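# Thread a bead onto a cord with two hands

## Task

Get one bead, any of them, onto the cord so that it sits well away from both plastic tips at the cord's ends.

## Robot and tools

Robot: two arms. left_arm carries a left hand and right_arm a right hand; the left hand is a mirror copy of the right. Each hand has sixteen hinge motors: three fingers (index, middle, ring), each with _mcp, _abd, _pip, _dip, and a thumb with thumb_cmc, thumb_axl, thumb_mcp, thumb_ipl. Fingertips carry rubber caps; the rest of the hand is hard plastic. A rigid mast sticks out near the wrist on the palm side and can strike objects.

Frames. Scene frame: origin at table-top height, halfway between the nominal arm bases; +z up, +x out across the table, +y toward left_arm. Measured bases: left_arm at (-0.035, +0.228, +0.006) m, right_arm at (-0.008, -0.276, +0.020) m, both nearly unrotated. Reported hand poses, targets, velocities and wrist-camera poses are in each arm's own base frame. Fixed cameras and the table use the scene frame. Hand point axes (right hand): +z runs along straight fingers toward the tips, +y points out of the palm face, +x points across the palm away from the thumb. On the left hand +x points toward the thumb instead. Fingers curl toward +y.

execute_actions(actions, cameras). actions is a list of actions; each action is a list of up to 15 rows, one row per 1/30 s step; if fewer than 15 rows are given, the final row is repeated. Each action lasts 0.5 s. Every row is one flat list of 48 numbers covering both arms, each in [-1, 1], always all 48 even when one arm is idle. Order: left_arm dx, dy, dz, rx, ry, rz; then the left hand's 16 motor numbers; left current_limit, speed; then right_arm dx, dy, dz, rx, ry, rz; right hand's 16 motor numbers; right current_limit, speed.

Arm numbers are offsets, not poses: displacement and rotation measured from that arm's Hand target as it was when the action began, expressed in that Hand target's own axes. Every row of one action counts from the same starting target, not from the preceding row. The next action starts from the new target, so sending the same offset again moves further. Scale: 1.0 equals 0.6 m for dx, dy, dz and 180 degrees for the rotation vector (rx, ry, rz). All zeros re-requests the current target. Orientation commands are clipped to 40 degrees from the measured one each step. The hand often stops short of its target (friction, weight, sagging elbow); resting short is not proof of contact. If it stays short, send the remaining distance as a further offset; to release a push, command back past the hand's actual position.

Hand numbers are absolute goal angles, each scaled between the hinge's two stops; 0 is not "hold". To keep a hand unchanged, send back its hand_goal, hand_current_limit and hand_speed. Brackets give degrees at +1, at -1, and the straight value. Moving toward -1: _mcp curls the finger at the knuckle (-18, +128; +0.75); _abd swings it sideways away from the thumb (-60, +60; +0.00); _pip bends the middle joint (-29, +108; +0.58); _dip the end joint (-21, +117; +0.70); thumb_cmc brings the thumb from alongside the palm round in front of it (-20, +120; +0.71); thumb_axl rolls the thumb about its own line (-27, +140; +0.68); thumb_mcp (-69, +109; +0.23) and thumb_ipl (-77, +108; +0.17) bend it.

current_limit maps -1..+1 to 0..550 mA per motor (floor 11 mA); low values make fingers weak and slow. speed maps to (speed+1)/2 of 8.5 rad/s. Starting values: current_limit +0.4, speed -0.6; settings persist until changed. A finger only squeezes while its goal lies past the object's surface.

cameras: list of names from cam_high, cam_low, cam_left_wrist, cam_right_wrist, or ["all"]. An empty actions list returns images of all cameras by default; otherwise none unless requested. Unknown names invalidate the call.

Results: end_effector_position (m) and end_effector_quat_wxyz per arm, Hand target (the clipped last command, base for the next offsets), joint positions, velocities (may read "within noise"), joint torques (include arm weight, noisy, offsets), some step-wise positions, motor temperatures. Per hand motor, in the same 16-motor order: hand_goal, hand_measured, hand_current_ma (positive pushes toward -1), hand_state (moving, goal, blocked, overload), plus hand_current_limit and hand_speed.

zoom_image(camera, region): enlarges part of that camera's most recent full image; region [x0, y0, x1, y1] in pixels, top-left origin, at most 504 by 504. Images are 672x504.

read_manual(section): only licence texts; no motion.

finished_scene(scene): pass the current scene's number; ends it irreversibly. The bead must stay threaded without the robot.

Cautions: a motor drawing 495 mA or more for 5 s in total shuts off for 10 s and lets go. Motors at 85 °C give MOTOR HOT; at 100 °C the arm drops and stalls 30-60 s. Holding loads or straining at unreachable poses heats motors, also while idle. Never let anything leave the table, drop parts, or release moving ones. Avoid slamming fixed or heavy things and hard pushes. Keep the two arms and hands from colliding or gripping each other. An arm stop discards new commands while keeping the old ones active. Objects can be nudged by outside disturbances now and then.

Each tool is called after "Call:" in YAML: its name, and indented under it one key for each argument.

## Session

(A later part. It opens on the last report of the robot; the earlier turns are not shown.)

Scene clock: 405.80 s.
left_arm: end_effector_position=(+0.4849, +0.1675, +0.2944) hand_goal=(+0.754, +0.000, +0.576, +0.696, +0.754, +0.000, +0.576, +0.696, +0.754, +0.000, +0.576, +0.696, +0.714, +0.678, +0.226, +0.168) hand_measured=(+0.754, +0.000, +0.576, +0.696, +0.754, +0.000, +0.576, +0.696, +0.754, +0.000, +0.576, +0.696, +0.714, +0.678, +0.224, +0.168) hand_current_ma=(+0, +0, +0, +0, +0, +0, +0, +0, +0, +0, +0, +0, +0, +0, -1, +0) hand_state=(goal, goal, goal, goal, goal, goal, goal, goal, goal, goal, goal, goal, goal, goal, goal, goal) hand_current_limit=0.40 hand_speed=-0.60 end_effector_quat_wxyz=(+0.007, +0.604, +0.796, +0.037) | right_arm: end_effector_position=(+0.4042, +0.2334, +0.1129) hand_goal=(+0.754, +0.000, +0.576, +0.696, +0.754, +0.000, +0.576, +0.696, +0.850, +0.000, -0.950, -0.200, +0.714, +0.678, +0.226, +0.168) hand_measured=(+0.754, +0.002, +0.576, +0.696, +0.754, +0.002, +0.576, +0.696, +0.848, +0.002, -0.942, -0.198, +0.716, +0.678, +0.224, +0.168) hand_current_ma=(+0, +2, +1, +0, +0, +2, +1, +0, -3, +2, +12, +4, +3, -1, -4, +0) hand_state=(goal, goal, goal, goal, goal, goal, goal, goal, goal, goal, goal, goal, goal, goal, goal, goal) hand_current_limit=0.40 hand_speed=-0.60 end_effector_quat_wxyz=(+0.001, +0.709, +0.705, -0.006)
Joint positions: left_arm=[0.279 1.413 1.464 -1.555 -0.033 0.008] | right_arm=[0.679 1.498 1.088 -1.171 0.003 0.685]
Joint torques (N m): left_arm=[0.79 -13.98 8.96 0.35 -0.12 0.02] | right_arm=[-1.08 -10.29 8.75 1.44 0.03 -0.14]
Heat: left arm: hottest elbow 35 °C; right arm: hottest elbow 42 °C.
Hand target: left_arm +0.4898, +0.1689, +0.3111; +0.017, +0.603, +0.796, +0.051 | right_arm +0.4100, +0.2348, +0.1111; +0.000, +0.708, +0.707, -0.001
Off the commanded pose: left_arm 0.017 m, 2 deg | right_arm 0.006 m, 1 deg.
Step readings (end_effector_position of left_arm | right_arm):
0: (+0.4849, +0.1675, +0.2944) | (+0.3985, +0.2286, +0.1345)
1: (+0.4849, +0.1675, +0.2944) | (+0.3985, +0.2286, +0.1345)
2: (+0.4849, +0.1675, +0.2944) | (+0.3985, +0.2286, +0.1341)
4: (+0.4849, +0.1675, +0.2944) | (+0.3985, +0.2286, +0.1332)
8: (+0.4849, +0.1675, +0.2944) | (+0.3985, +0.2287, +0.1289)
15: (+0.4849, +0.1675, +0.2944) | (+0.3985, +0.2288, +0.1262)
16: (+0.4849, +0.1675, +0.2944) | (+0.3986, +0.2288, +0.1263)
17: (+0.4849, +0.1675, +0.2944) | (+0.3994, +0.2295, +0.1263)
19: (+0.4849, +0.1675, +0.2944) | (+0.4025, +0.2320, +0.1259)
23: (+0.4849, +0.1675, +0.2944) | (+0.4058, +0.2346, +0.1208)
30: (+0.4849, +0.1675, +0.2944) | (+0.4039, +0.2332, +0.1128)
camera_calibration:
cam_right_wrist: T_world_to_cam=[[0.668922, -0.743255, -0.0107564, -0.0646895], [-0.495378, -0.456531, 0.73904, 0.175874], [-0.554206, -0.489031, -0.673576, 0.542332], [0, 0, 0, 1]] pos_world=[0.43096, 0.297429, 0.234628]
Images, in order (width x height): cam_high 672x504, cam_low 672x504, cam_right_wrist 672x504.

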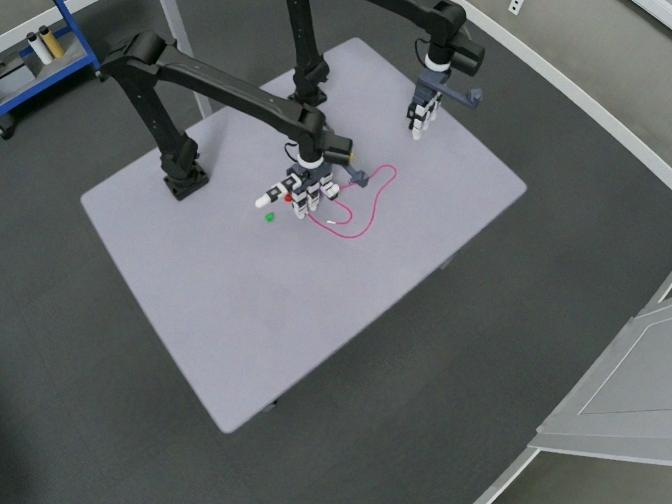

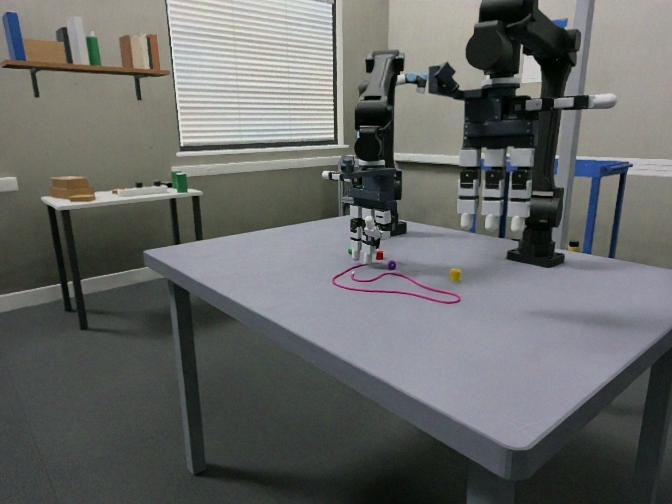

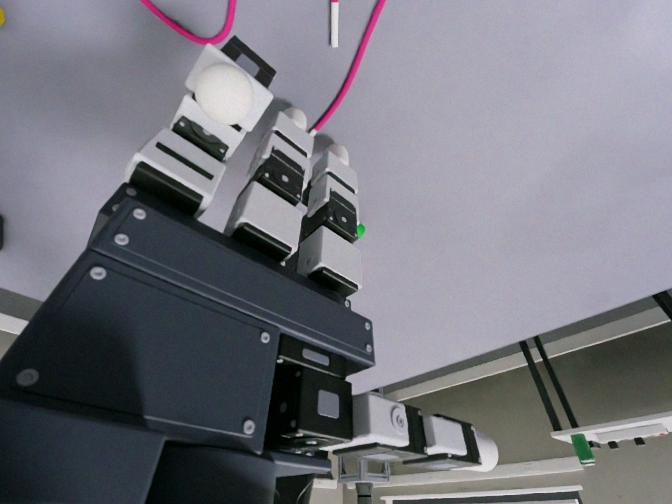

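Call:
execute_actions:
  actions:
    - [[0,0,0,0,0,0,0.754,0,0.576,0.696,0.754,0,0.576,0.696,0.754,0,0.576,0.696,0.714,0.678,0.226,0.168,0.4,-0.6,0,0,0.014,0,0,0,0.754,0,0.576,0.696,0.754,0,0.576,0.696,0.85,0,-0.95,-0.2,0.714,0.678,0.226,0.168,0.4,-0.6]]
  cameras: ["cam_right_wrist","cam_low"]

Call:
zoom_image:
  camera: "cam_right_wrist"
  region: [240, 60, 420, 200]

Call:
zoom_image:
  camera: "cam_low"
  region: [330, 210, 430, 290]

Scene clock: 415.37 s.
left_arm: end_effector_position=(+0.4849, +0.1675, +0.2944) hand_goal=(+0.754, +0.000, +0.576, +0.696, +0.754, +0.000, +0.576, +0.696, +0.754, +0.000, +0.576, +0.696, +0.714, +0.678, +0.226, +0.168) hand_measured=(+0.754, +0.000, +0.576, +0.696, +0.754, +0.000, +0.576, +0.696, +0.754, +0.000, +0.576, +0.696, +0.714, +0.678, +0.224, +0.168) hand_current_ma=(+0, +0, +0, +0, +0, +0, +0, +0, +0, +0, +0, +0, +0, +0, -1, +0) hand_state=(goal, goal, goal, goal, goal, goal, goal, goal, goal, goal, goal, goal, goal, goal, goal, goal) hand_current_limit=0.40 hand_speed=-0.60 end_effector_quat_wxyz=(+0.007, +0.604, +0.796, +0.037) | right_arm: end_effector_position=(+0.4048, +0.2339, +0.1061) hand_goal=(+0.754, +0.000, +0.576, +0.696, +0.754, +0.000, +0.576, +0.696, +0.850, +0.000, -0.950, -0.200, +0.714, +0.678, +0.226, +0.168) hand_measured=(+0.754, +0.002, +0.576, +0.696, +0.754, +0.002, +0.576, +0.696, +0.848, +0.002, -0.942, -0.198, +0.716, +0.678, +0.224, +0.168) hand_current_ma=(+0, +2, +1, +0, +0, +2, +1, +0, -3, +2, +12, +4, +3, -1, -4, +0) hand_state=(goal, goal, goal, goal, goal, goal, goal, goal, goal, goal, goal, goal, goal, goal, goal, goal) hand_current_limit=0.40 hand_speed=-0.60 end_effector_quat_wxyz=(+0.001, +0.709, +0.705, -0.004)
Joint positions: left_arm=[0.279 1.413 1.464 -1.555 -0.033 0.008] | right_arm=[0.679 1.505 1.076 -1.149 0.003 0.685]
Joint torques (N m): left_arm=[0.73 -13.92 8.96 0.35 -0.12 0.02] | right_arm=[-1.14 -10.17 8.54 1.42 0.03 -0.14]
Heat: left arm: hottest elbow 35 °C; right arm: hottest elbow 41 °C.
Hand target: left_arm +0.4898, +0.1689, +0.3111; +0.017, +0.603, +0.796, +0.051 | right_arm +0.4100, +0.2348, +0.1027; +0.000, +0.708, +0.707, -0.001
Off the commanded pose: left_arm 0.017 m, 2 deg | right_arm 0.006 m, 0 deg.
Step readings (end_effector_position of left_arm | right_arm):
0: (+0.4849, +0.1675, +0.2944) | (+0.4042, +0.2334, +0.1129)
1: (+0.4849, +0.1675, +0.2944) | (+0.4042, +0.2334, +0.1129)
2: (+0.4849, +0.1675, +0.2944) | (+0.4046, +0.2337, +0.1129)
4: (+0.4849, +0.1675, +0.2944) | (+0.4052, +0.2342, +0.1120)
8: (+0.4849, +0.1675, +0.2944) | (+0.4052, +0.2342, +0.1090)
15: (+0.4849, +0.1675, +0.2944) | (+0.4048, +0.2338, +0.1061)
camera_calibration:
cam_right_wrist: T_world_to_cam=[[0.668968, -0.743216, -0.0105574, -0.064896], [-0.497546, -0.458302, 0.736483, 0.182869], [-0.552205, -0.487431, -0.676374, 0.537415], [0, 0, 0, 1]] pos_world=[0.431162, 0.29753, 0.228128]
Images, in order (width x height): cam_low 672x504, cam_right_wrist 672x504.

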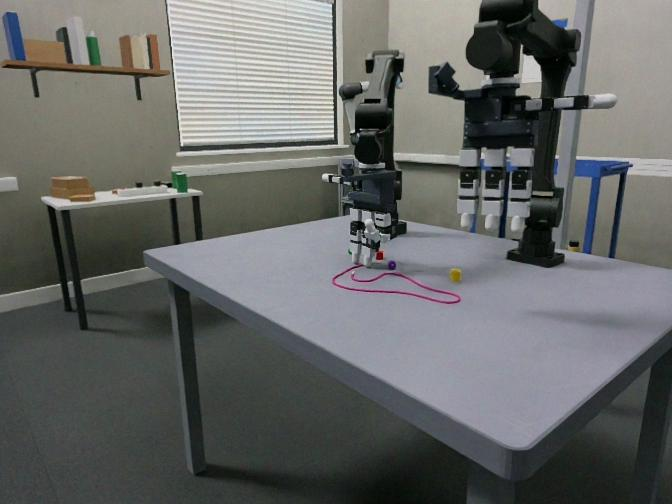

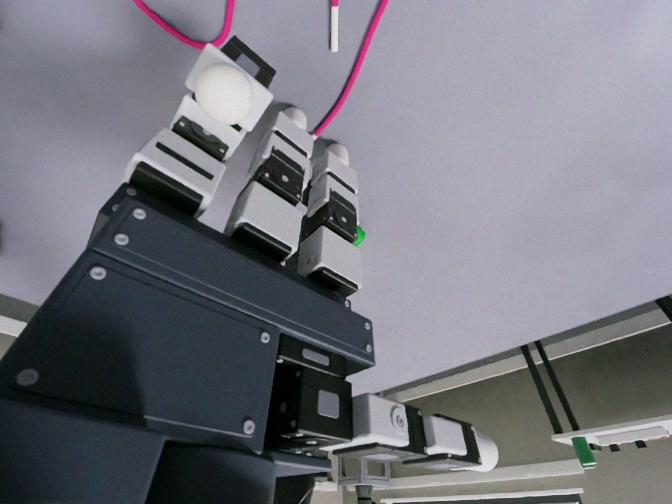

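Scaled by 2.800 from the camera's 672x504 image, which has a finer 960x720 frame.

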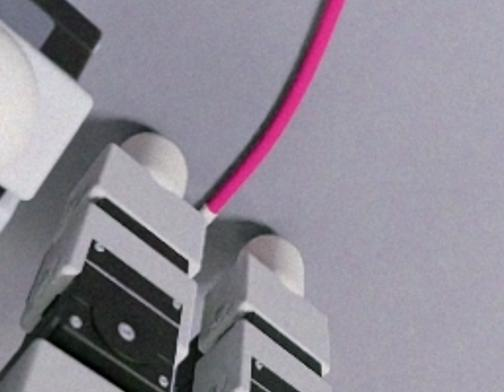

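Scaled by 5.040 from the camera's 672x504 image, which has a finer 960x720 frame.

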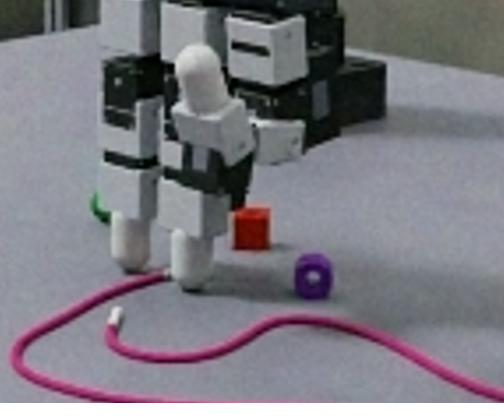

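Call:
execute_actions:
  actions:
    - [[0,0,0,0,0,0,0.754,0,0.576,0.696,0.754,0,0.576,0.696,0.754,0,0.576,0.696,0.714,0.678,0.226,0.168,0.4,-0.6,0,0,0.007,0,0,0,0.754,0,0.576,0.696,0.754,0,0.576,0.696,0.85,0,-0.95,-0.2,0.714,0.678,0.226,0.168,0.4,-0.6]]
    - [[0,0,0,0,0,0,0.754,0,0.576,0.696,0.754,0,0.576,0.696,0.754,0,0.576,0.696,0.714,0.678,0.226,0.168,0.4,-0.6,0,0,0.007,0,0,0,0.754,0,0.576,0.696,0.754,0,0.576,0.696,0.85,0,-0.95,-0.2,0.714,0.678,0.226,0.168,0.4,-0.6]]
  cameras: ["cam_right_wrist","cam_low"]

Call:
zoom_image:
  camera: "cam_right_wrist"
  region: [240, 60, 420, 200]

Call:
zoom_image:
  camera: "cam_low"
  region: [330, 210, 430, 290]

Scene clock: 430.13 s.
left_arm: end_effector_position=(+0.4849, +0.1675, +0.2944) hand_goal=(+0.754, +0.000, +0.576, +0.696, +0.754, +0.000, +0.576, +0.696, +0.754, +0.000, +0.576, +0.696, +0.714, +0.678, +0.226, +0.168) hand_measured=(+0.754, +0.000, +0.576, +0.696, +0.754, +0.000, +0.576, +0.696, +0.754, +0.000, +0.576, +0.696, +0.714, +0.678, +0.224, +0.168) hand_current_ma=(+0, +0, +0, +0, +0, +0, +0, +0, +0, +0, +0, +0, +0, +0, -1, +0) hand_state=(goal, goal, goal, goal, goal, goal, goal, goal, goal, goal, goal, goal, goal, goal, goal, goal) hand_current_limit=0.40 hand_speed=-0.60 end_effector_quat_wxyz=(+0.007, +0.604, +0.796, +0.037) | right_arm: end_effector_position=(+0.4064, +0.2351, +0.1053) hand_goal=(+0.754, +0.000, +0.576, +0.696, +0.754, +0.000, +0.576, +0.696, +0.850, +0.000, -0.950, -0.200, +0.714, +0.678, +0.226, +0.168) hand_measured=(+0.754, +0.002, +0.576, +0.696, +0.760, +0.012, +0.580, +0.696, +0.848, +0.002, -0.942, -0.198, +0.716, +0.678, +0.224, +0.168) hand_current_ma=(+0, +2, +1, +0, +12, +22, +5, +1, -3, +2, +12, +4, +3, -1, -4, +0) hand_state=(goal, goal, goal, goal, goal, goal, goal, goal, goal, goal, goal, goal, goal, goal, goal, goal) hand_current_limit=0.40 hand_speed=-0.60 end_effector_quat_wxyz=(+0.002, +0.709, +0.705, +0.001)
Joint positions: left_arm=[0.279 1.413 1.464 -1.555 -0.033 0.008] | right_arm=[0.679 1.506 1.073 -1.135 0.003 0.685]
Joint torques (N m): left_arm=[0.73 -13.98 8.96 0.35 -0.12 0.03] | right_arm=[-1.2 -9.41 7.72 1.87 0.02 -0.15]
Heat: left arm: hottest elbow 36 °C; right arm: hottest elbow 40 °C.
Hand target: left_arm +0.4898, +0.1689, +0.3111; +0.017, +0.603, +0.796, +0.051 | right_arm +0.4100, +0.2348, +0.0943; +0.000, +0.708, +0.707, -0.001
Off the commanded pose: left_arm 0.017 m, 2 deg | right_arm 0.012 m, 0 deg.
Step readings (end_effector_position of left_arm | right_arm):
0: (+0.4849, +0.1675, +0.2944) | (+0.4048, +0.2339, +0.1061)
1: (+0.4849, +0.1675, +0.2944) | (+0.4048, +0.2339, +0.1061)
2: (+0.4849, +0.1675, +0.2944) | (+0.4050, +0.2340, +0.1060)
4: (+0.4849, +0.1675, +0.2944) | (+0.4054, +0.2343, +0.1058)
8: (+0.4849, +0.1675, +0.2944) | (+0.4055, +0.2344, +0.1056)
15: (+0.4849, +0.1675, +0.2944) | (+0.4057, +0.2346, +0.1056)
16: (+0.4849, +0.1675, +0.2944) | (+0.4057, +0.2346, +0.1056)
17: (+0.4849, +0.1675, +0.2944) | (+0.4057, +0.2346, +0.1055)
19: (+0.4849, +0.1675, +0.2944) | (+0.4059, +0.2347, +0.1053)
23: (+0.4849, +0.1675, +0.2944) | (+0.4063, +0.2351, +0.1053)
30: (+0.4849, +0.1675, +0.2944) | (+0.4064, +0.2351, +0.1053)
camera_calibration:
cam_right_wrist: T_world_to_cam=[[0.669045, -0.743154, -0.0100252, -0.0651024], [-0.503195, -0.46286, 0.729764, 0.188949], [-0.546967, -0.483201, -0.683626, 0.535922], [0, 0, 0, 1]] pos_world=[0.431766, 0.298034, 0.227829]
Images, in order (width x height): cam_low 672x504, cam_right_wrist 672x504.

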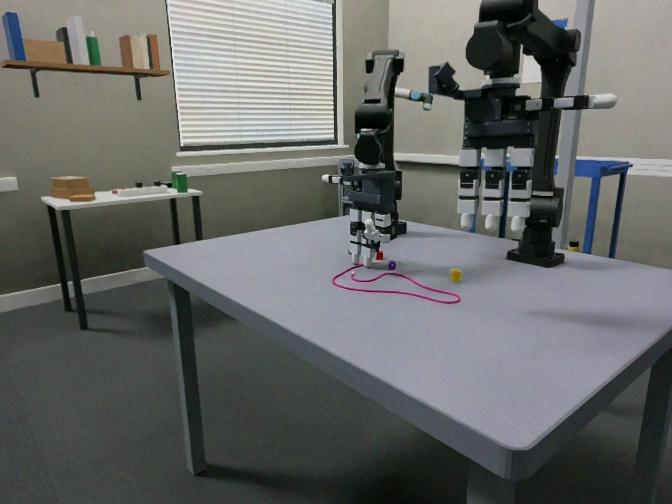

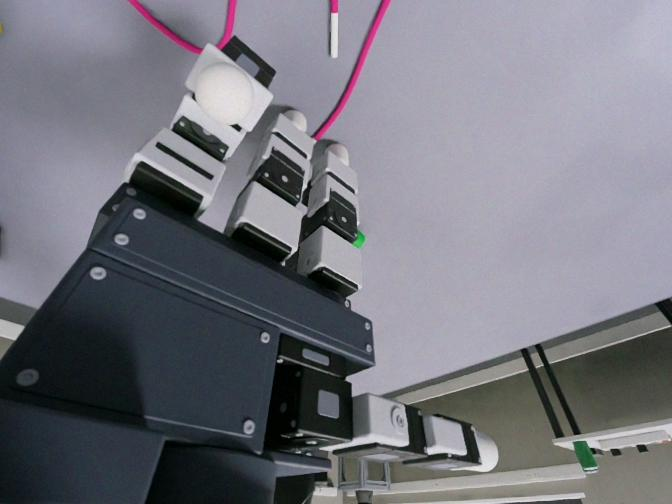

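Scaled by 2.800 from the camera's 672x504 image, which has a finer 960x720 frame.

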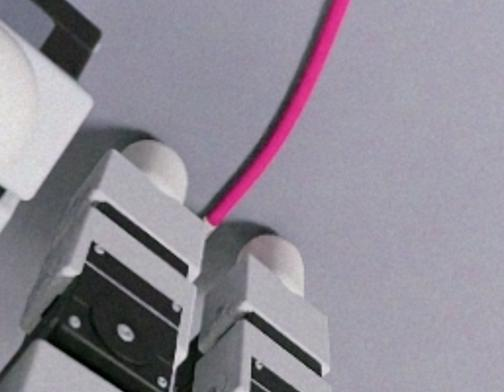

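Scaled by 5.040 from the camera's 672x504 image, which has a finer 960x720 frame.

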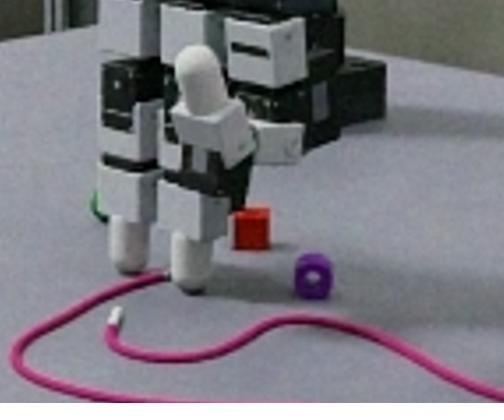

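Call:
execute_actions:
  actions:
    - [[0,0,0,0,0,0,0.754,0,0.576,0.696,0.754,0,0.576,0.696,0.754,0,0.576,0.696,0.714,0.678,0.226,0.168,0.4,-0.6,0,0,-0.004,0,0,0,0.754,-0.08,0.576,0.696,0.754,0.08,0.576,0.696,0.85,0,-0.95,-0.2,0.714,0.678,0.226,0.168,0.4,-0.85]]
    - [[0,0,0,0,0,0,0.754,0,0.576,0.696,0.754,0,0.576,0.696,0.754,0,0.576,0.696,0.714,0.678,0.226,0.168,0.4,-0.6,0,0,0,0,0,0,0.754,-0.22,0.576,0.696,0.754,0.22,0.576,0.696,0.85,0,-0.95,-0.2,0.714,0.678,0.226,0.168,0.4,-0.85]]
  cameras: ["cam_right_wrist","cam_low"]

Call:
zoom_image:
  camera: "cam_right_wrist"
  region: [240, 60, 420, 200]

Call:
zoom_image:
  camera: "cam_low"
  region: [330, 210, 430, 290]

Scene clock: 442.60 s.
left_arm: end_effector_position=(+0.4849, +0.1675, +0.2944) hand_goal=(+0.754, +0.000, +0.576, +0.696, +0.754, +0.000, +0.576, +0.696, +0.754, +0.000, +0.576, +0.696, +0.714, +0.678, +0.226, +0.168) hand_measured=(+0.754, +0.000, +0.576, +0.696, +0.754, +0.000, +0.576, +0.696, +0.754, +0.000, +0.576, +0.696, +0.714, +0.678, +0.224, +0.168) hand_current_ma=(+0, +0, +0, +0, +0, +0, +0, +0, +0, +0, +0, +0, +0, +0, -1, +0) hand_state=(goal, goal, goal, goal, goal, goal, goal, goal, goal, goal, goal, goal, goal, goal, goal, goal) hand_current_limit=0.40 hand_speed=-0.60 end_effector_quat_wxyz=(+0.007, +0.604, +0.796, +0.037) | right_arm: end_effector_position=(+0.4073, +0.2366, +0.1054) hand_goal=(+0.754, -0.220, +0.576, +0.696, +0.754, +0.220, +0.576, +0.696, +0.850, +0.000, -0.950, -0.200, +0.714, +0.678, +0.226, +0.168) hand_measured=(+0.754, -0.114, +0.576, +0.696, +0.758, +0.084, +0.580, +0.698, +0.848, +0.002, -0.942, -0.198, +0.716, +0.678, +0.224, +0.168) hand_current_ma=(+0, +322, +1, +0, +7, -385, +5, +1, -3, +2, +12, +4, +3, -1, -4, +0) hand_state=(goal, blocked, goal, goal, goal, blocked, goal, goal, goal, goal, goal, goal, goal, goal, goal, goal) hand_current_limit=0.40 hand_speed=-0.85 end_effector_quat_wxyz=(+0.000, +0.709, +0.705, +0.005)
Joint positions: left_arm=[0.279 1.413 1.464 -1.555 -0.033 0.008] | right_arm=[0.679 1.506 1.073 -1.128 0 0.684]
Joint torques (N m): left_arm=[0.73 -13.92 8.96 0.35 -0.12 0.02] | right_arm=[-1.14 -9.64 8.06 1.26 0.17 -0.14]
Motor temperatures (°C): left_arm=[23 28 36 23 20 22] | right_arm=[22 24 39 22 23 23]
Heat: left arm: hottest elbow 36 °C; right arm: hottest elbow 39 °C.
Hand target: left_arm +0.4898, +0.1689, +0.3111; +0.017, +0.603, +0.796, +0.051 | right_arm +0.4100, +0.2347, +0.0967; +0.000, +0.708, +0.707, -0.001
Off the commanded pose: left_arm 0.017 m, 2 deg | right_arm 0.009 m, 1 deg.
Step readings (end_effector_position of left_arm | right_arm):
0: (+0.4849, +0.1675, +0.2944) | (+0.4064, +0.2351, +0.1053)
1: (+0.4849, +0.1675, +0.2944) | (+0.4064, +0.2351, +0.1053)
2: (+0.4849, +0.1675, +0.2944) | (+0.4064, +0.2352, +0.1053)
4: (+0.4849, +0.1675, +0.2944) | (+0.4066, +0.2356, +0.1053)
8: (+0.4849, +0.1675, +0.2944) | (+0.4069, +0.2361, +0.1053)
15: (+0.4849, +0.1675, +0.2944) | (+0.4070, +0.2362, +0.1054)
16: (+0.4849, +0.1675, +0.2944) | (+0.4070, +0.2362, +0.1054)
17: (+0.4849, +0.1675, +0.2944) | (+0.4070, +0.2363, +0.1054)
19: (+0.4849, +0.1675, +0.2944) | (+0.4072, +0.2367, +0.1054)
23: (+0.4849, +0.1675, +0.2944) | (+0.4073, +0.2366, +0.1054)
30: (+0.4849, +0.1675, +0.2944) | (+0.4073, +0.2366, +0.1054)
camera_calibration:
cam_right_wrist: T_world_to_cam=[[0.669376, -0.742808, -0.0130903, -0.0644551], [-0.505166, -0.468005, 0.725106, 0.192542], [-0.544741, -0.478756, -0.688512, 0.535773], [0, 0, 0, 1]] pos_world=[0.432268, 0.298737, 0.228429]
Images, in order (width x height): cam_low 672x504, cam_right_wrist 672x504.

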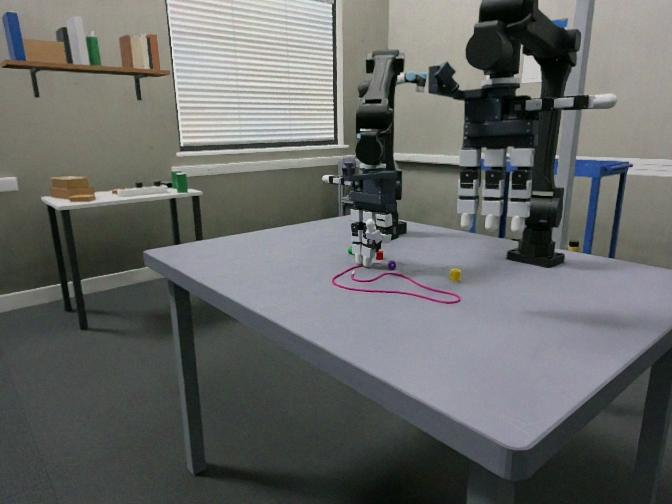

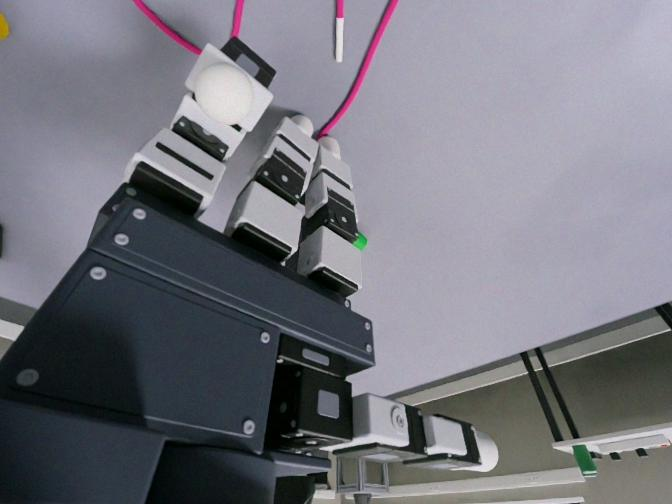

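Scaled by 2.800 from the camera's 672x504 image, which has a finer 960x720 frame.

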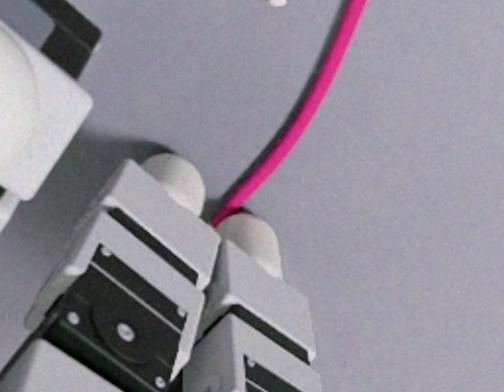

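Scaled by 5.040 from the camera's 672x504 image, which has a finer 960x720 frame.

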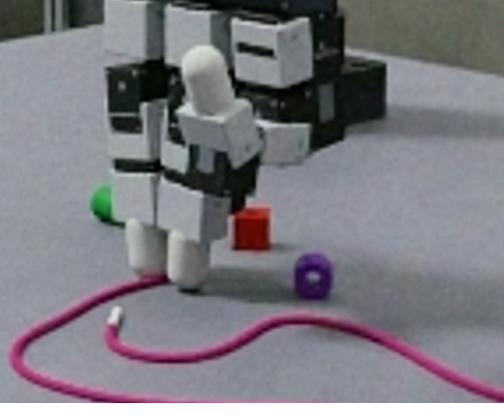

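Call:
execute_actions:
  actions:
    - [[0,0,0,0,0,0,0.754,0,0.576,0.696,0.754,0,0.576,0.696,0.754,0,0.576,0.696,0.714,0.678,0.226,0.168,0.4,-0.6,0,0,-0.02,0,0,0,0.754,-0.22,0.576,0.696,0.754,0.22,0.576,0.696,0.85,0,-0.95,-0.2,0.714,0.678,0.226,0.168,0.4,-0.85]]
    - [[0,0,0,0,0,0,0.754,0,0.576,0.696,0.754,0,0.576,0.696,0.754,0,0.576,0.696,0.714,0.678,0.226,0.168,0.4,-0.6,0,0,-0.04,0,0,0,0.754,-0.22,0.576,0.696,0.754,0.22,0.576,0.696,0.85,0,-0.95,-0.2,0.714,0.678,0.226,0.168,0.4,-0.85]]
  cameras: ["cam_right_wrist","cam_low"]

Call:
zoom_image:
  camera: "cam_right_wrist"
  region: [240, 60, 420, 200]

Call:
zoom_image:
  camera: "cam_low"
  region: [330, 210, 430, 290]

Scene clock: 458.97 s.
left_arm: end_effector_position=(+0.4849, +0.1675, +0.2944) hand_goal=(+0.754, +0.000, +0.576, +0.696, +0.754, +0.000, +0.576, +0.696, +0.754, +0.000, +0.576, +0.696, +0.714, +0.678, +0.226, +0.168) hand_measured=(+0.754, +0.000, +0.576, +0.696, +0.754, +0.000, +0.576, +0.696, +0.754, +0.000, +0.576, +0.696, +0.714, +0.678, +0.224, +0.168) hand_current_ma=(+0, +0, +0, +0, +0, +0, +0, +0, +0, +0, +0, +0, +0, +0, -1, +0) hand_state=(goal, goal, goal, goal, goal, goal, goal, goal, goal, goal, goal, goal, goal, goal, goal, goal) hand_current_limit=0.40 hand_speed=-0.60 end_effector_quat_wxyz=(+0.007, +0.604, +0.796, +0.037) | right_arm: end_effector_position=(+0.3930, +0.2252, +0.1042) hand_goal=(+0.754, -0.220, +0.576, +0.696, +0.754, +0.220, +0.576, +0.696, +0.850, +0.000, -0.950, -0.200, +0.714, +0.678, +0.226, +0.168) hand_measured=(+0.748, -0.114, +0.574, +0.696, +0.754, +0.084, +0.576, +0.696, +0.848, +0.002, -0.942, -0.198, +0.716, +0.678, +0.224, +0.168) hand_current_ma=(-10, +321, -1, +0, -1, -385, +1, +1, -2, +2, +12, +4, +3, -1, -5, +0) hand_state=(goal, blocked, goal, goal, goal, blocked, goal, goal, goal, goal, goal, goal, goal, goal, goal, goal) hand_current_limit=0.40 hand_speed=-0.85 end_effector_quat_wxyz=(-0.003, +0.708, +0.705, -0.030)
Joint positions: left_arm=[0.279 1.413 1.464 -1.555 -0.033 0.008] | right_arm=[0.679 1.501 1.073 -1.203 0 0.683]
Joint torques (N m): left_arm=[0.73 -13.98 8.95 0.36 -0.13 0.02] | right_arm=[-1.14 -12.4 12.59 0.08 0.2 -0.13]
Heat: left arm: hottest elbow 36 °C; right arm: hottest elbow 39 °C.
Hand target: left_arm +0.4898, +0.1689, +0.3111; +0.017, +0.603, +0.796, +0.051 | right_arm +0.4100, +0.2348, +0.1326; +0.000, +0.707, +0.707, -0.001
Off the commanded pose: left_arm 0.017 m, 2 deg | right_arm 0.035 m, 3 deg.
Step readings (end_effector_position of left_arm | right_arm):
0: (+0.4849, +0.1675, +0.2944) | (+0.4073, +0.2366, +0.1054)
1: (+0.4849, +0.1675, +0.2944) | (+0.4073, +0.2366, +0.1054)
2: (+0.4849, +0.1675, +0.2944) | (+0.4073, +0.2366, +0.1054)
4: (+0.4849, +0.1675, +0.2944) | (+0.4072, +0.2366, +0.1054)
8: (+0.4849, +0.1675, +0.2944) | (+0.4068, +0.2362, +0.1053)
15: (+0.4849, +0.1675, +0.2944) | (+0.4065, +0.2361, +0.1052)
16: (+0.4849, +0.1675, +0.2944) | (+0.4063, +0.2359, +0.1051)
17: (+0.4849, +0.1675, +0.2944) | (+0.4051, +0.2349, +0.1048)
19: (+0.4849, +0.1675, +0.2944) | (+0.4016, +0.2321, +0.1041)
23: (+0.4849, +0.1675, +0.2944) | (+0.3952, +0.2270, +0.1030)
30: (+0.4849, +0.1675, +0.2944) | (+0.3931, +0.2253, +0.1039)
camera_calibration:
cam_right_wrist: T_world_to_cam=[[0.669156, -0.742928, -0.0169394, -0.0629169], [-0.46407, -0.435575, 0.771306, 0.152604], [-0.580404, -0.508263, -0.636239, 0.536896], [0, 0, 0, 1]] pos_world=[0.424537, 0.292612, 0.222824]
Images, in order (width x height): cam_low 672x504, cam_right_wrist 672x504.

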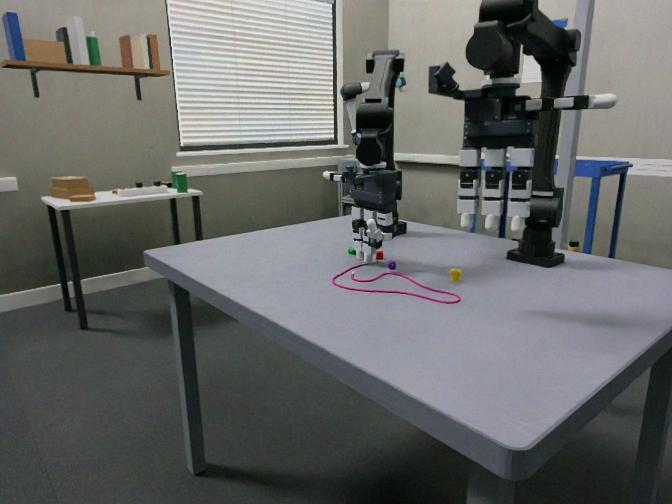

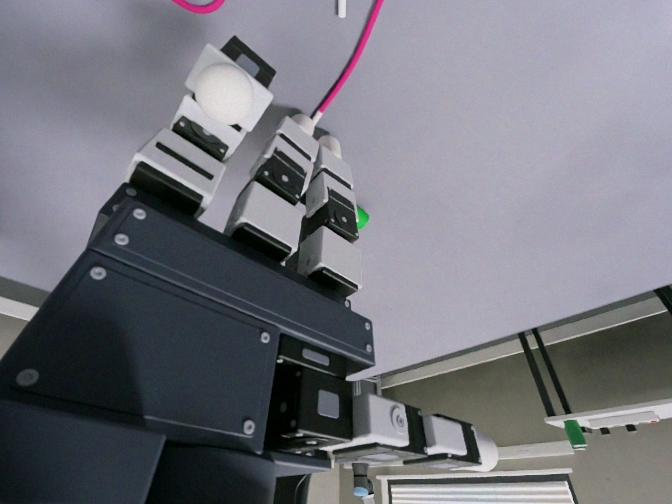

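Scaled by 2.800 from the camera's 672x504 image, which has a finer 960x720 frame.

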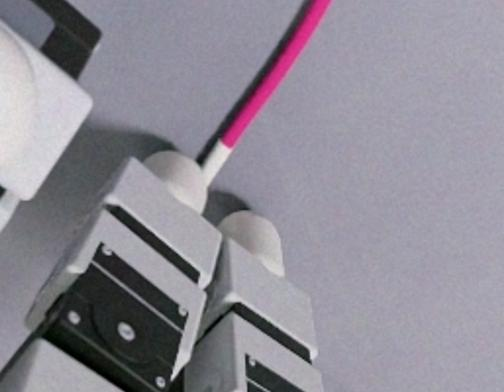

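Scaled by 5.040 from the camera's 672x504 image, which has a finer 960x720 frame.

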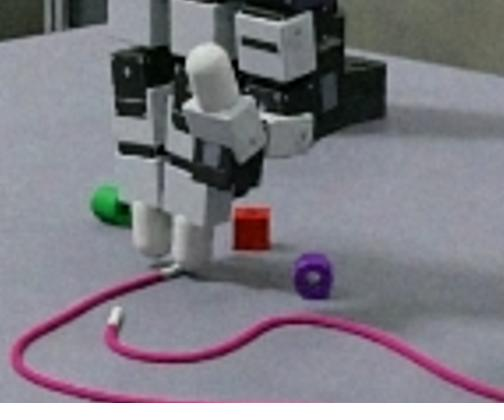

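Call:
execute_actions:
  actions:
    - [[0,0,0,0,0,0,0.754,0,0.576,0.696,0.754,0,0.576,0.696,0.754,0,0.576,0.696,0.714,0.678,0.226,0.168,0.4,-0.6,0,0.01,-0.015,0,0,0,0.754,-0.22,0.576,0.696,0.754,0.22,0.576,0.696,0.85,0,-0.95,-0.2,0.714,0.678,0.226,0.168,0.4,-0.85],[0,0,0,0,0,0,0.754,0,0.576,0.696,0.754,0,0.576,0.696,0.754,0,0.576,0.696,0.714,0.678,0.226,0.168,0.4,-0.6,0,0.01,-0.03,0,0,0,0.754,-0.22,0.576,0.696,0.754,0.22,0.576,0.696,0.85,0,-0.95,-0.2,0.714,0.678,0.226,0.168,0.4,-0.85]]
  cameras: ["cam_right_wrist","cam_low"]

Call:
zoom_image:
  camera: "cam_right_wrist"
  region: [240, 60, 420, 200]

Scene clock: 470.27 s.
left_arm: end_effector_position=(+0.4849, +0.1675, +0.2944) hand_goal=(+0.754, +0.000, +0.576, +0.696, +0.754, +0.000, +0.576, +0.696, +0.754, +0.000, +0.576, +0.696, +0.714, +0.678, +0.226, +0.168) hand_measured=(+0.754, +0.000, +0.576, +0.696, +0.754, +0.000, +0.576, +0.696, +0.754, +0.000, +0.576, +0.696, +0.714, +0.678, +0.224, +0.168) hand_current_ma=(+0, +0, +0, +0, +0, +0, +0, +0, +0, +0, +0, +0, +0, +0, -1, +0) hand_state=(goal, goal, goal, goal, goal, goal, goal, goal, goal, goal, goal, goal, goal, goal, goal, goal) hand_current_limit=0.40 hand_speed=-0.60 end_effector_quat_wxyz=(+0.007, +0.604, +0.796, +0.037) | right_arm: end_effector_position=(+0.3992, +0.2304, +0.1259) hand_goal=(+0.754, -0.220, +0.576, +0.696, +0.754, +0.220, +0.576, +0.696, +0.850, +0.000, -0.950, -0.200, +0.714, +0.678, +0.226, +0.168) hand_measured=(+0.748, -0.114, +0.574, +0.696, +0.754, +0.084, +0.576, +0.696, +0.848, +0.002, -0.942, -0.198, +0.716, +0.678, +0.224, +0.168) hand_current_ma=(-10, +321, -1, +0, -1, -385, +1, +1, -2, +2, +12, +4, +3, -1, -5, +0) hand_state=(goal, blocked, goal, goal, goal, blocked, goal, goal, goal, goal, goal, goal, goal, goal, goal, goal) hand_current_limit=0.40 hand_speed=-0.85 end_effector_quat_wxyz=(-0.003, +0.706, +0.708, -0.025)
Joint positions: left_arm=[0.279 1.413 1.464 -1.555 -0.033 0.008] | right_arm=[0.679 1.492 1.123 -1.253 0 0.676]
Joint torques (N m): left_arm=[0.73 -13.92 8.96 0.35 -0.12 0.03] | right_arm=[-1.79 -11.99 12.51 0.1 0.21 -0.13]
Heat: left arm: hottest elbow 36 °C; right arm: hottest elbow 42 °C.
Hand target: left_arm +0.4898, +0.1689, +0.3111; +0.017, +0.603, +0.796, +0.051 | right_arm +0.4160, +0.2349, +0.1506; +0.000, +0.707, +0.707, -0.001
Off the commanded pose: left_arm 0.017 m, 2 deg | right_arm 0.030 m, 3 deg.
Step readings (end_effector_position of left_arm | right_arm):
0: (+0.4849, +0.1675, +0.2944) | (+0.3929, +0.2251, +0.1042)
1: (+0.4849, +0.1675, +0.2944) | (+0.3931, +0.2252, +0.1043)
2: (+0.4849, +0.1675, +0.2944) | (+0.3930, +0.2252, +0.1049)
4: (+0.4849, +0.1675, +0.2944) | (+0.3931, +0.2253, +0.1078)
8: (+0.4849, +0.1675, +0.2944) | (+0.3970, +0.2284, +0.1181)
15: (+0.4849, +0.1675, +0.2944) | (+0.3996, +0.2307, +0.1259)
camera_calibration:
cam_right_wrist: T_world_to_cam=[[0.674325, -0.738244, -0.0167759, -0.0659766], [-0.466837, -0.443799, 0.764922, 0.144851], [-0.572144, -0.507974, -0.643905, 0.554633], [0, 0, 0, 1]] pos_world=[0.429442, 0.297317, 0.245225]
Images, in order (width x height): cam_low 672x504, cam_right_wrist 672x504.

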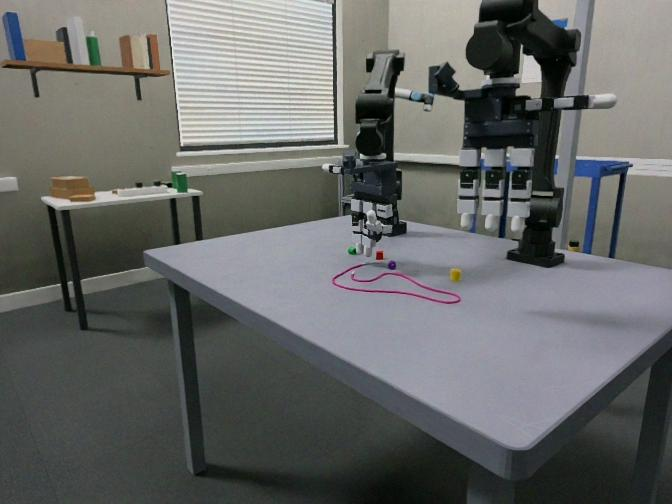

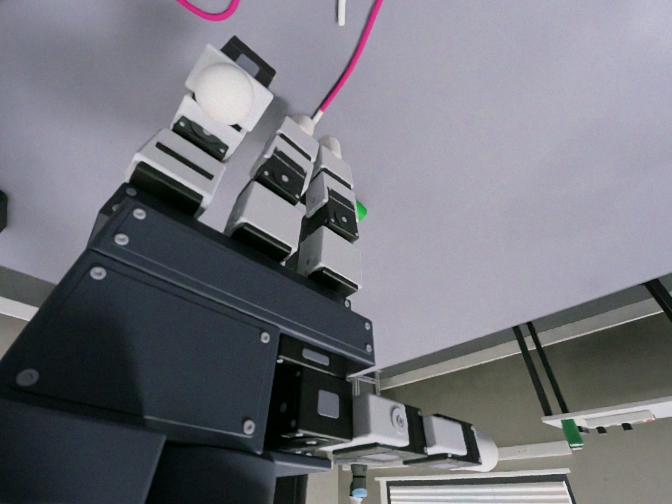

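Scaled by 2.800 from the camera's 672x504 image, which has a finer 960x720 frame.

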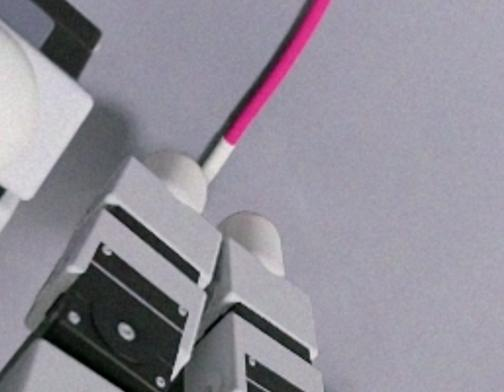

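Call:
execute_actions:
  actions:
    - [[0,0,0,0,0,0,0.754,0,0.576,0.696,0.754,0,0.576,0.696,0.754,0,0.576,0.696,0.714,0.678,0.226,0.168,0.4,-0.6,-0.02,0.004,-0.04,0,0,0,0.754,0,0.576,0.696,0.754,0,0.576,0.696,0.85,0,-0.95,-0.2,0.714,0.678,0.226,0.168,0.4,-0.6]]
    - [[0,0,0,0,0,0,0.754,0,0.576,0.696,0.754,0,0.576,0.696,0.754,0,0.576,0.696,0.714,0.678,0.226,0.168,0.4,-0.6,-0.015,0,0,0,0,0,0.754,0,0.576,0.696,-0.479,0,-0.81,0.26,0.85,0,-0.95,-0.2,0.714,0.678,0.226,0.168,0.4,-0.4]]
    - [[0,0,0,0,0,0,0.754,0,0.576,0.696,0.754,0,0.576,0.696,0.754,0,0.576,0.696,0.714,0.678,0.226,0.168,0.4,-0.6,0,0,0,0,0,0,0.754,-0.22,0.576,0.696,-0.479,0,-0.81,0.26,0.754,0.22,0.576,0.696,0.714,0.678,0.226,0.168,0.4,-0.4]]
    - [[0,0,0,0,0,0,0.754,0,0.576,0.696,0.754,0,0.576,0.696,0.754,0,0.576,0.696,0.714,0.678,0.226,0.168,0.4,-0.6,0,0,0,0,0,0,0.754,-0.22,0.576,0.696,-0.479,0,-0.81,0.26,0.754,0.22,0.576,0.696,0.714,0.678,0.226,0.168,0.4,-0.4]]
  cameras: ["cam_right_wrist","cam_low"]

Call:
zoom_image:
  camera: "cam_right_wrist"
  region: [200, 40, 420, 200]

Scene clock: 539.07 s.
left_arm: end_effector_position=(+0.4849, +0.1675, +0.2944) hand_goal=(+0.754, +0.000, +0.576, +0.696, +0.754, +0.000, +0.576, +0.696, +0.754, +0.000, +0.576, +0.696, +0.714, +0.678, +0.226, +0.168) hand_measured=(+0.754, +0.000, +0.576, +0.696, +0.754, +0.000, +0.576, +0.696, +0.754, +0.000, +0.576, +0.696, +0.714, +0.678, +0.224, +0.168) hand_current_ma=(+0, +0, +0, +0, +0, +0, +0, +0, +0, +0, +0, +0, +0, +0, -1, +0) hand_state=(goal, goal, goal, goal, goal, goal, goal, goal, goal, goal, goal, goal, goal, goal, goal, goal) hand_current_limit=0.40 hand_speed=-0.60 end_effector_quat_wxyz=(+0.007, +0.604, +0.796, +0.037) | right_arm: end_effector_position=(+0.4070, +0.2131, +0.1519) hand_goal=(+0.754, -0.220, +0.576, +0.696, -0.478, +0.000, -0.810, +0.260, +0.754, +0.220, +0.576, +0.696, +0.714, +0.678, +0.226, +0.168) hand_measured=(+0.748, -0.214, +0.574, +0.696, -0.458, +0.002, -0.808, +0.262, +0.756, +0.214, +0.572, +0.694, +0.716, +0.678, +0.224, +0.168) hand_current_ma=(-9, +7, -1, +0, +48, +3, +4, +4, +1, -7, -5, -4, +3, -1, -5, +0) hand_state=(goal, goal, goal, goal, goal, goal, goal, goal, goal, goal, goal, goal, goal, goal, goal, goal) hand_current_limit=0.40 hand_speed=-0.40 end_effector_quat_wxyz=(-0.003, +0.706, +0.707, -0.022)
Joint positions: left_arm=[0.279 1.413 1.464 -1.555 -0.033 0.008] | right_arm=[0.633 1.454 1.154 -1.316 0.001 0.632]
Joint torques (N m): left_arm=[0.73 -13.92 8.96 0.35 -0.12 0.02] | right_arm=[-1.73 -12.22 11.75 0.17 0.19 -0.14]
Motor temperatures (°C): left_arm=[23 29 37 23 20 22] | right_arm=[21 26 47 21 23 23]
Heat: left arm: hottest elbow 37 °C; right arm: hottest elbow 47 °C.
Hand target: left_arm +0.4898, +0.1689, +0.3111; +0.017, +0.603, +0.796, +0.051 | right_arm +0.4184, +0.2139, +0.1746; +0.000, +0.708, +0.707, -0.001
Off the commanded pose: left_arm 0.017 m, 2 deg | right_arm 0.025 m, 2 deg.
Step readings (end_effector_position of left_arm | right_arm):
0: (+0.4849, +0.1675, +0.2944) | (+0.3992, +0.2304, +0.1259)
1: (+0.4849, +0.1675, +0.2944) | (+0.3992, +0.2302, +0.1258)
2: (+0.4849, +0.1675, +0.2944) | (+0.3988, +0.2296, +0.1264)
4: (+0.4849, +0.1675, +0.2944) | (+0.3976, +0.2261, +0.1285)
8: (+0.4849, +0.1675, +0.2944) | (+0.3994, +0.2187, +0.1384)
15: (+0.4849, +0.1675, +0.2944) | (+0.4035, +0.2184, +0.1506)
16: (+0.4849, +0.1675, +0.2944) | (+0.4034, +0.2185, +0.1506)
17: (+0.4849, +0.1675, +0.2944) | (+0.4036, +0.2179, +0.1505)
19: (+0.4849, +0.1675, +0.2944) | (+0.4046, +0.2160, +0.1505)
23: (+0.4849, +0.1675, +0.2944) | (+0.4060, +0.2142, +0.1508)
30: (+0.4849, +0.1675, +0.2944) | (+0.4070, +0.2130, +0.1518)
31: (+0.4849, +0.1675, +0.2944) | (+0.4070, +0.2130, +0.1518)
32: (+0.4849, +0.1675, +0.2944) | (+0.4070, +0.2130, +0.1519)
34: (+0.4849, +0.1675, +0.2944) | (+0.4070, +0.2131, +0.1519)
38: (+0.4849, +0.1675, +0.2944) | (+0.4070, +0.2131, +0.1519)
45: (+0.4849, +0.1675, +0.2944) | (+0.4070, +0.2131, +0.1519)
46: (+0.4849, +0.1675, +0.2944) | (+0.4070, +0.2131, +0.1519)
47: (+0.4849, +0.1675, +0.2944) | (+0.4070, +0.2131, +0.1519)
49: (+0.4849, +0.1675, +0.2944) | (+0.4070, +0.2131, +0.1519)
53: (+0.4849, +0.1675, +0.2944) | (+0.4070, +0.2131, +0.1519)
60: (+0.4849, +0.1675, +0.2944) | (+0.4070, +0.2131, +0.1519)
camera_calibration:
cam_right_wrist: T_world_to_cam=[[0.673559, -0.738932, -0.0172426, -0.083083], [-0.470361, -0.44651, 0.761176, 0.123408], [-0.570156, -0.504587, -0.648316, 0.566224], [0, 0, 0, 1]] pos_world=[0.436844, 0.279419, 0.271725]
Images, in order (width x height): cam_low 672x504, cam_right_wrist 672x504.

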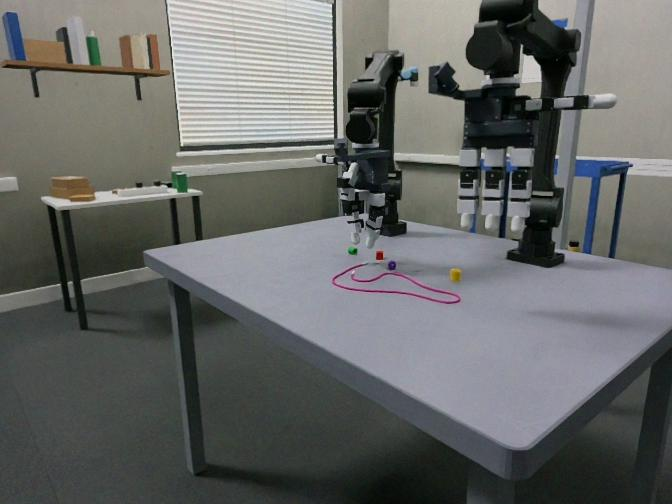

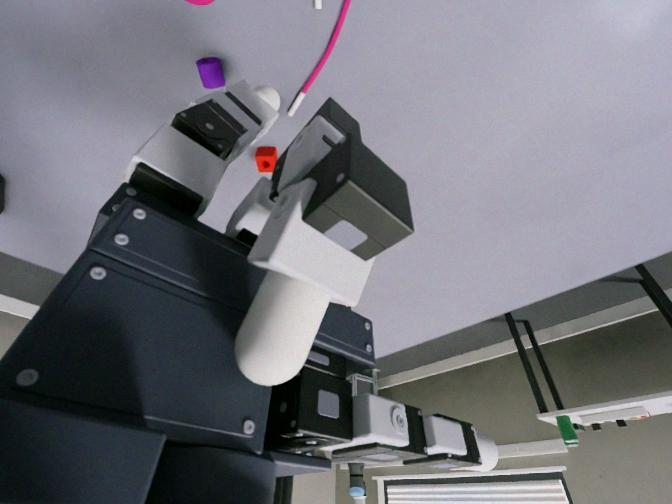

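Scaled by 2.291 from the camera's 672x504 image, which has a finer 960x720 frame.

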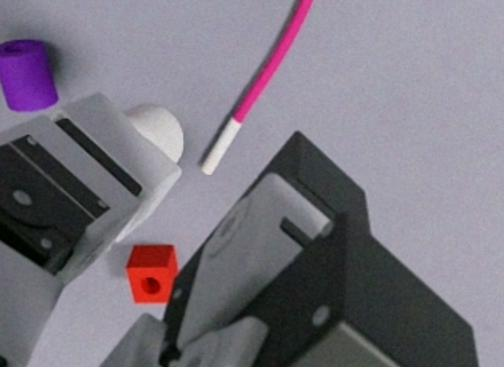

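Call:
execute_actions:
  actions:
    - [[0,0,0,0,0,0,0.754,0,0.576,0.696,0.754,0,0.576,0.696,0.754,0,0.576,0.696,0.714,0.678,0.226,0.168,0.4,-0.6,0,-0.008,0,0,0,0,0.754,-0.22,0.576,0.696,-0.95,0,-0.3,0.6,0.754,0.22,0.576,0.696,0.714,0.678,0.226,0.168,0.4,-0.4]]
    - [[0,0,0,0,0,0,0.754,0,0.576,0.696,0.754,0,0.576,0.696,0.754,0,0.576,0.696,0.714,0.678,0.226,0.168,0.4,-0.6,0,0,0,0,0,0,0.754,-0.22,0.576,0.696,-0.95,0,-0.3,0.6,0.754,0.22,0.576,0.696,0.714,0.678,0.226,0.168,0.4,-0.4]]
  cameras: ["cam_right_wrist"]

Call:
zoom_image:
  camera: "cam_right_wrist"
  region: [200, 40, 420, 200]

Scene clock: 557.03 s.
left_arm: end_effector_position=(+0.4849, +0.1675, +0.2944) hand_goal=(+0.754, +0.000, +0.576, +0.696, +0.754, +0.000, +0.576, +0.696, +0.754, +0.000, +0.576, +0.696, +0.714, +0.678, +0.226, +0.168) hand_measured=(+0.754, +0.000, +0.576, +0.696, +0.754, +0.000, +0.576, +0.696, +0.754, +0.000, +0.576, +0.696, +0.714, +0.678, +0.224, +0.168) hand_current_ma=(+0, +0, +0, +0, +0, +0, +0, +0, +0, +0, +0, +0, +0, +0, -1, +0) hand_state=(goal, goal, goal, goal, goal, goal, goal, goal, goal, goal, goal, goal, goal, goal, goal, goal) hand_current_limit=0.40 hand_speed=-0.60 end_effector_quat_wxyz=(+0.007, +0.604, +0.796, +0.037) | right_arm: end_effector_position=(+0.4068, +0.2130, +0.1567) hand_goal=(+0.754, -0.220, +0.576, +0.696, -0.950, +0.000, -0.300, +0.600, +0.754, +0.220, +0.576, +0.696, +0.714, +0.678, +0.226, +0.168) hand_measured=(+0.748, -0.214, +0.574, +0.696, -0.932, +0.002, -0.302, +0.596, +0.756, +0.214, +0.572, +0.694, +0.716, +0.678, +0.224, +0.168) hand_current_ma=(-9, +7, -1, +0, +46, +3, -3, -5, +1, -7, -5, -4, +3, -1, -5, +0) hand_state=(goal, goal, goal, goal, goal, goal, goal, goal, goal, goal, goal, goal, goal, goal, goal, goal) hand_current_limit=0.40 hand_speed=-0.40 end_effector_quat_wxyz=(-0.002, +0.706, +0.708, -0.017)
Joint positions: left_arm=[0.279 1.413 1.464 -1.555 -0.033 0.008] | right_arm=[0.633 1.443 1.154 -1.316 0.001 0.632]
Joint torques (N m): left_arm=[0.79 -13.92 8.95 0.36 -0.12 0.02] | right_arm=[-1.14 -11.87 11.02 0.23 0.17 -0.08]
Heat: left arm: hottest elbow 37 °C; right arm: hottest elbow 47 °C.
Hand target: left_arm +0.4898, +0.1689, +0.3111; +0.017, +0.603, +0.796, +0.051 | right_arm +0.4136, +0.2139, +0.1746; +0.000, +0.708, +0.707, -0.001
Off the commanded pose: left_arm 0.017 m, 2 deg | right_arm 0.019 m, 2 deg.
Step readings (end_effector_position of left_arm | right_arm):
0: (+0.4849, +0.1675, +0.2944) | (+0.4070, +0.2131, +0.1519)
1: (+0.4849, +0.1675, +0.2944) | (+0.4070, +0.2131, +0.1519)
2: (+0.4849, +0.1675, +0.2944) | (+0.4070, +0.2131, +0.1521)
4: (+0.4849, +0.1675, +0.2944) | (+0.4070, +0.2131, +0.1524)
8: (+0.4849, +0.1675, +0.2944) | (+0.4069, +0.2130, +0.1547)
15: (+0.4849, +0.1675, +0.2944) | (+0.4068, +0.2130, +0.1567)
16: (+0.4849, +0.1675, +0.2944) | (+0.4068, +0.2130, +0.1567)
17: (+0.4849, +0.1675, +0.2944) | (+0.4068, +0.2130, +0.1567)
19: (+0.4849, +0.1675, +0.2944) | (+0.4068, +0.2130, +0.1567)
23: (+0.4849, +0.1675, +0.2944) | (+0.4068, +0.2130, +0.1567)
30: (+0.4849, +0.1675, +0.2944) | (+0.4068, +0.2130, +0.1567)
camera_calibration:
cam_right_wrist: T_world_to_cam=[[0.673736, -0.738798, -0.0160462, -0.083226], [-0.477109, -0.45147, 0.754017, 0.124592], [-0.56431, -0.500353, -0.656659, 0.567122], [0, 0, 0, 1]] pos_world=[0.435549, 0.278523, 0.277126]
Images, in order (width x height): cam_right_wrist 672x504.

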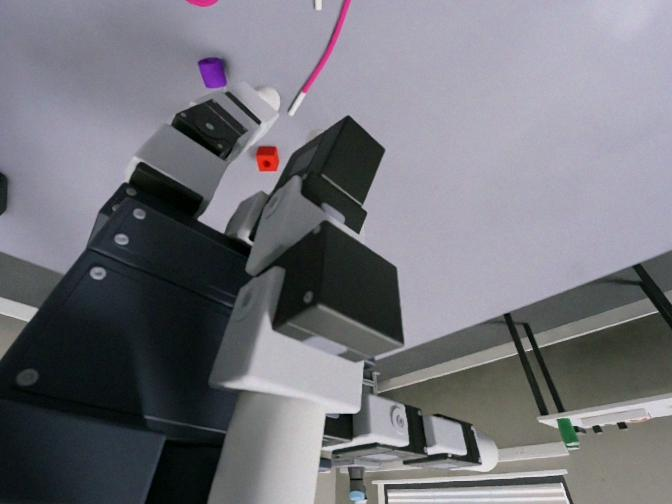

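Scaled by 2.291 from the camera's 672x504 image, which has a finer 960x720 frame.

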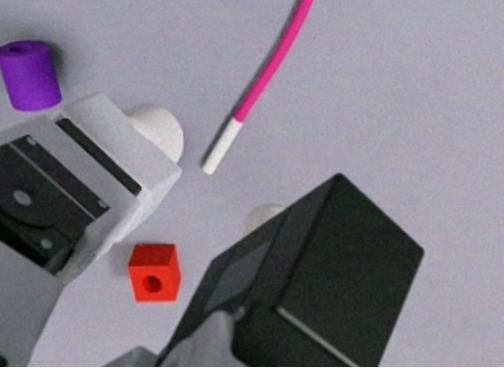

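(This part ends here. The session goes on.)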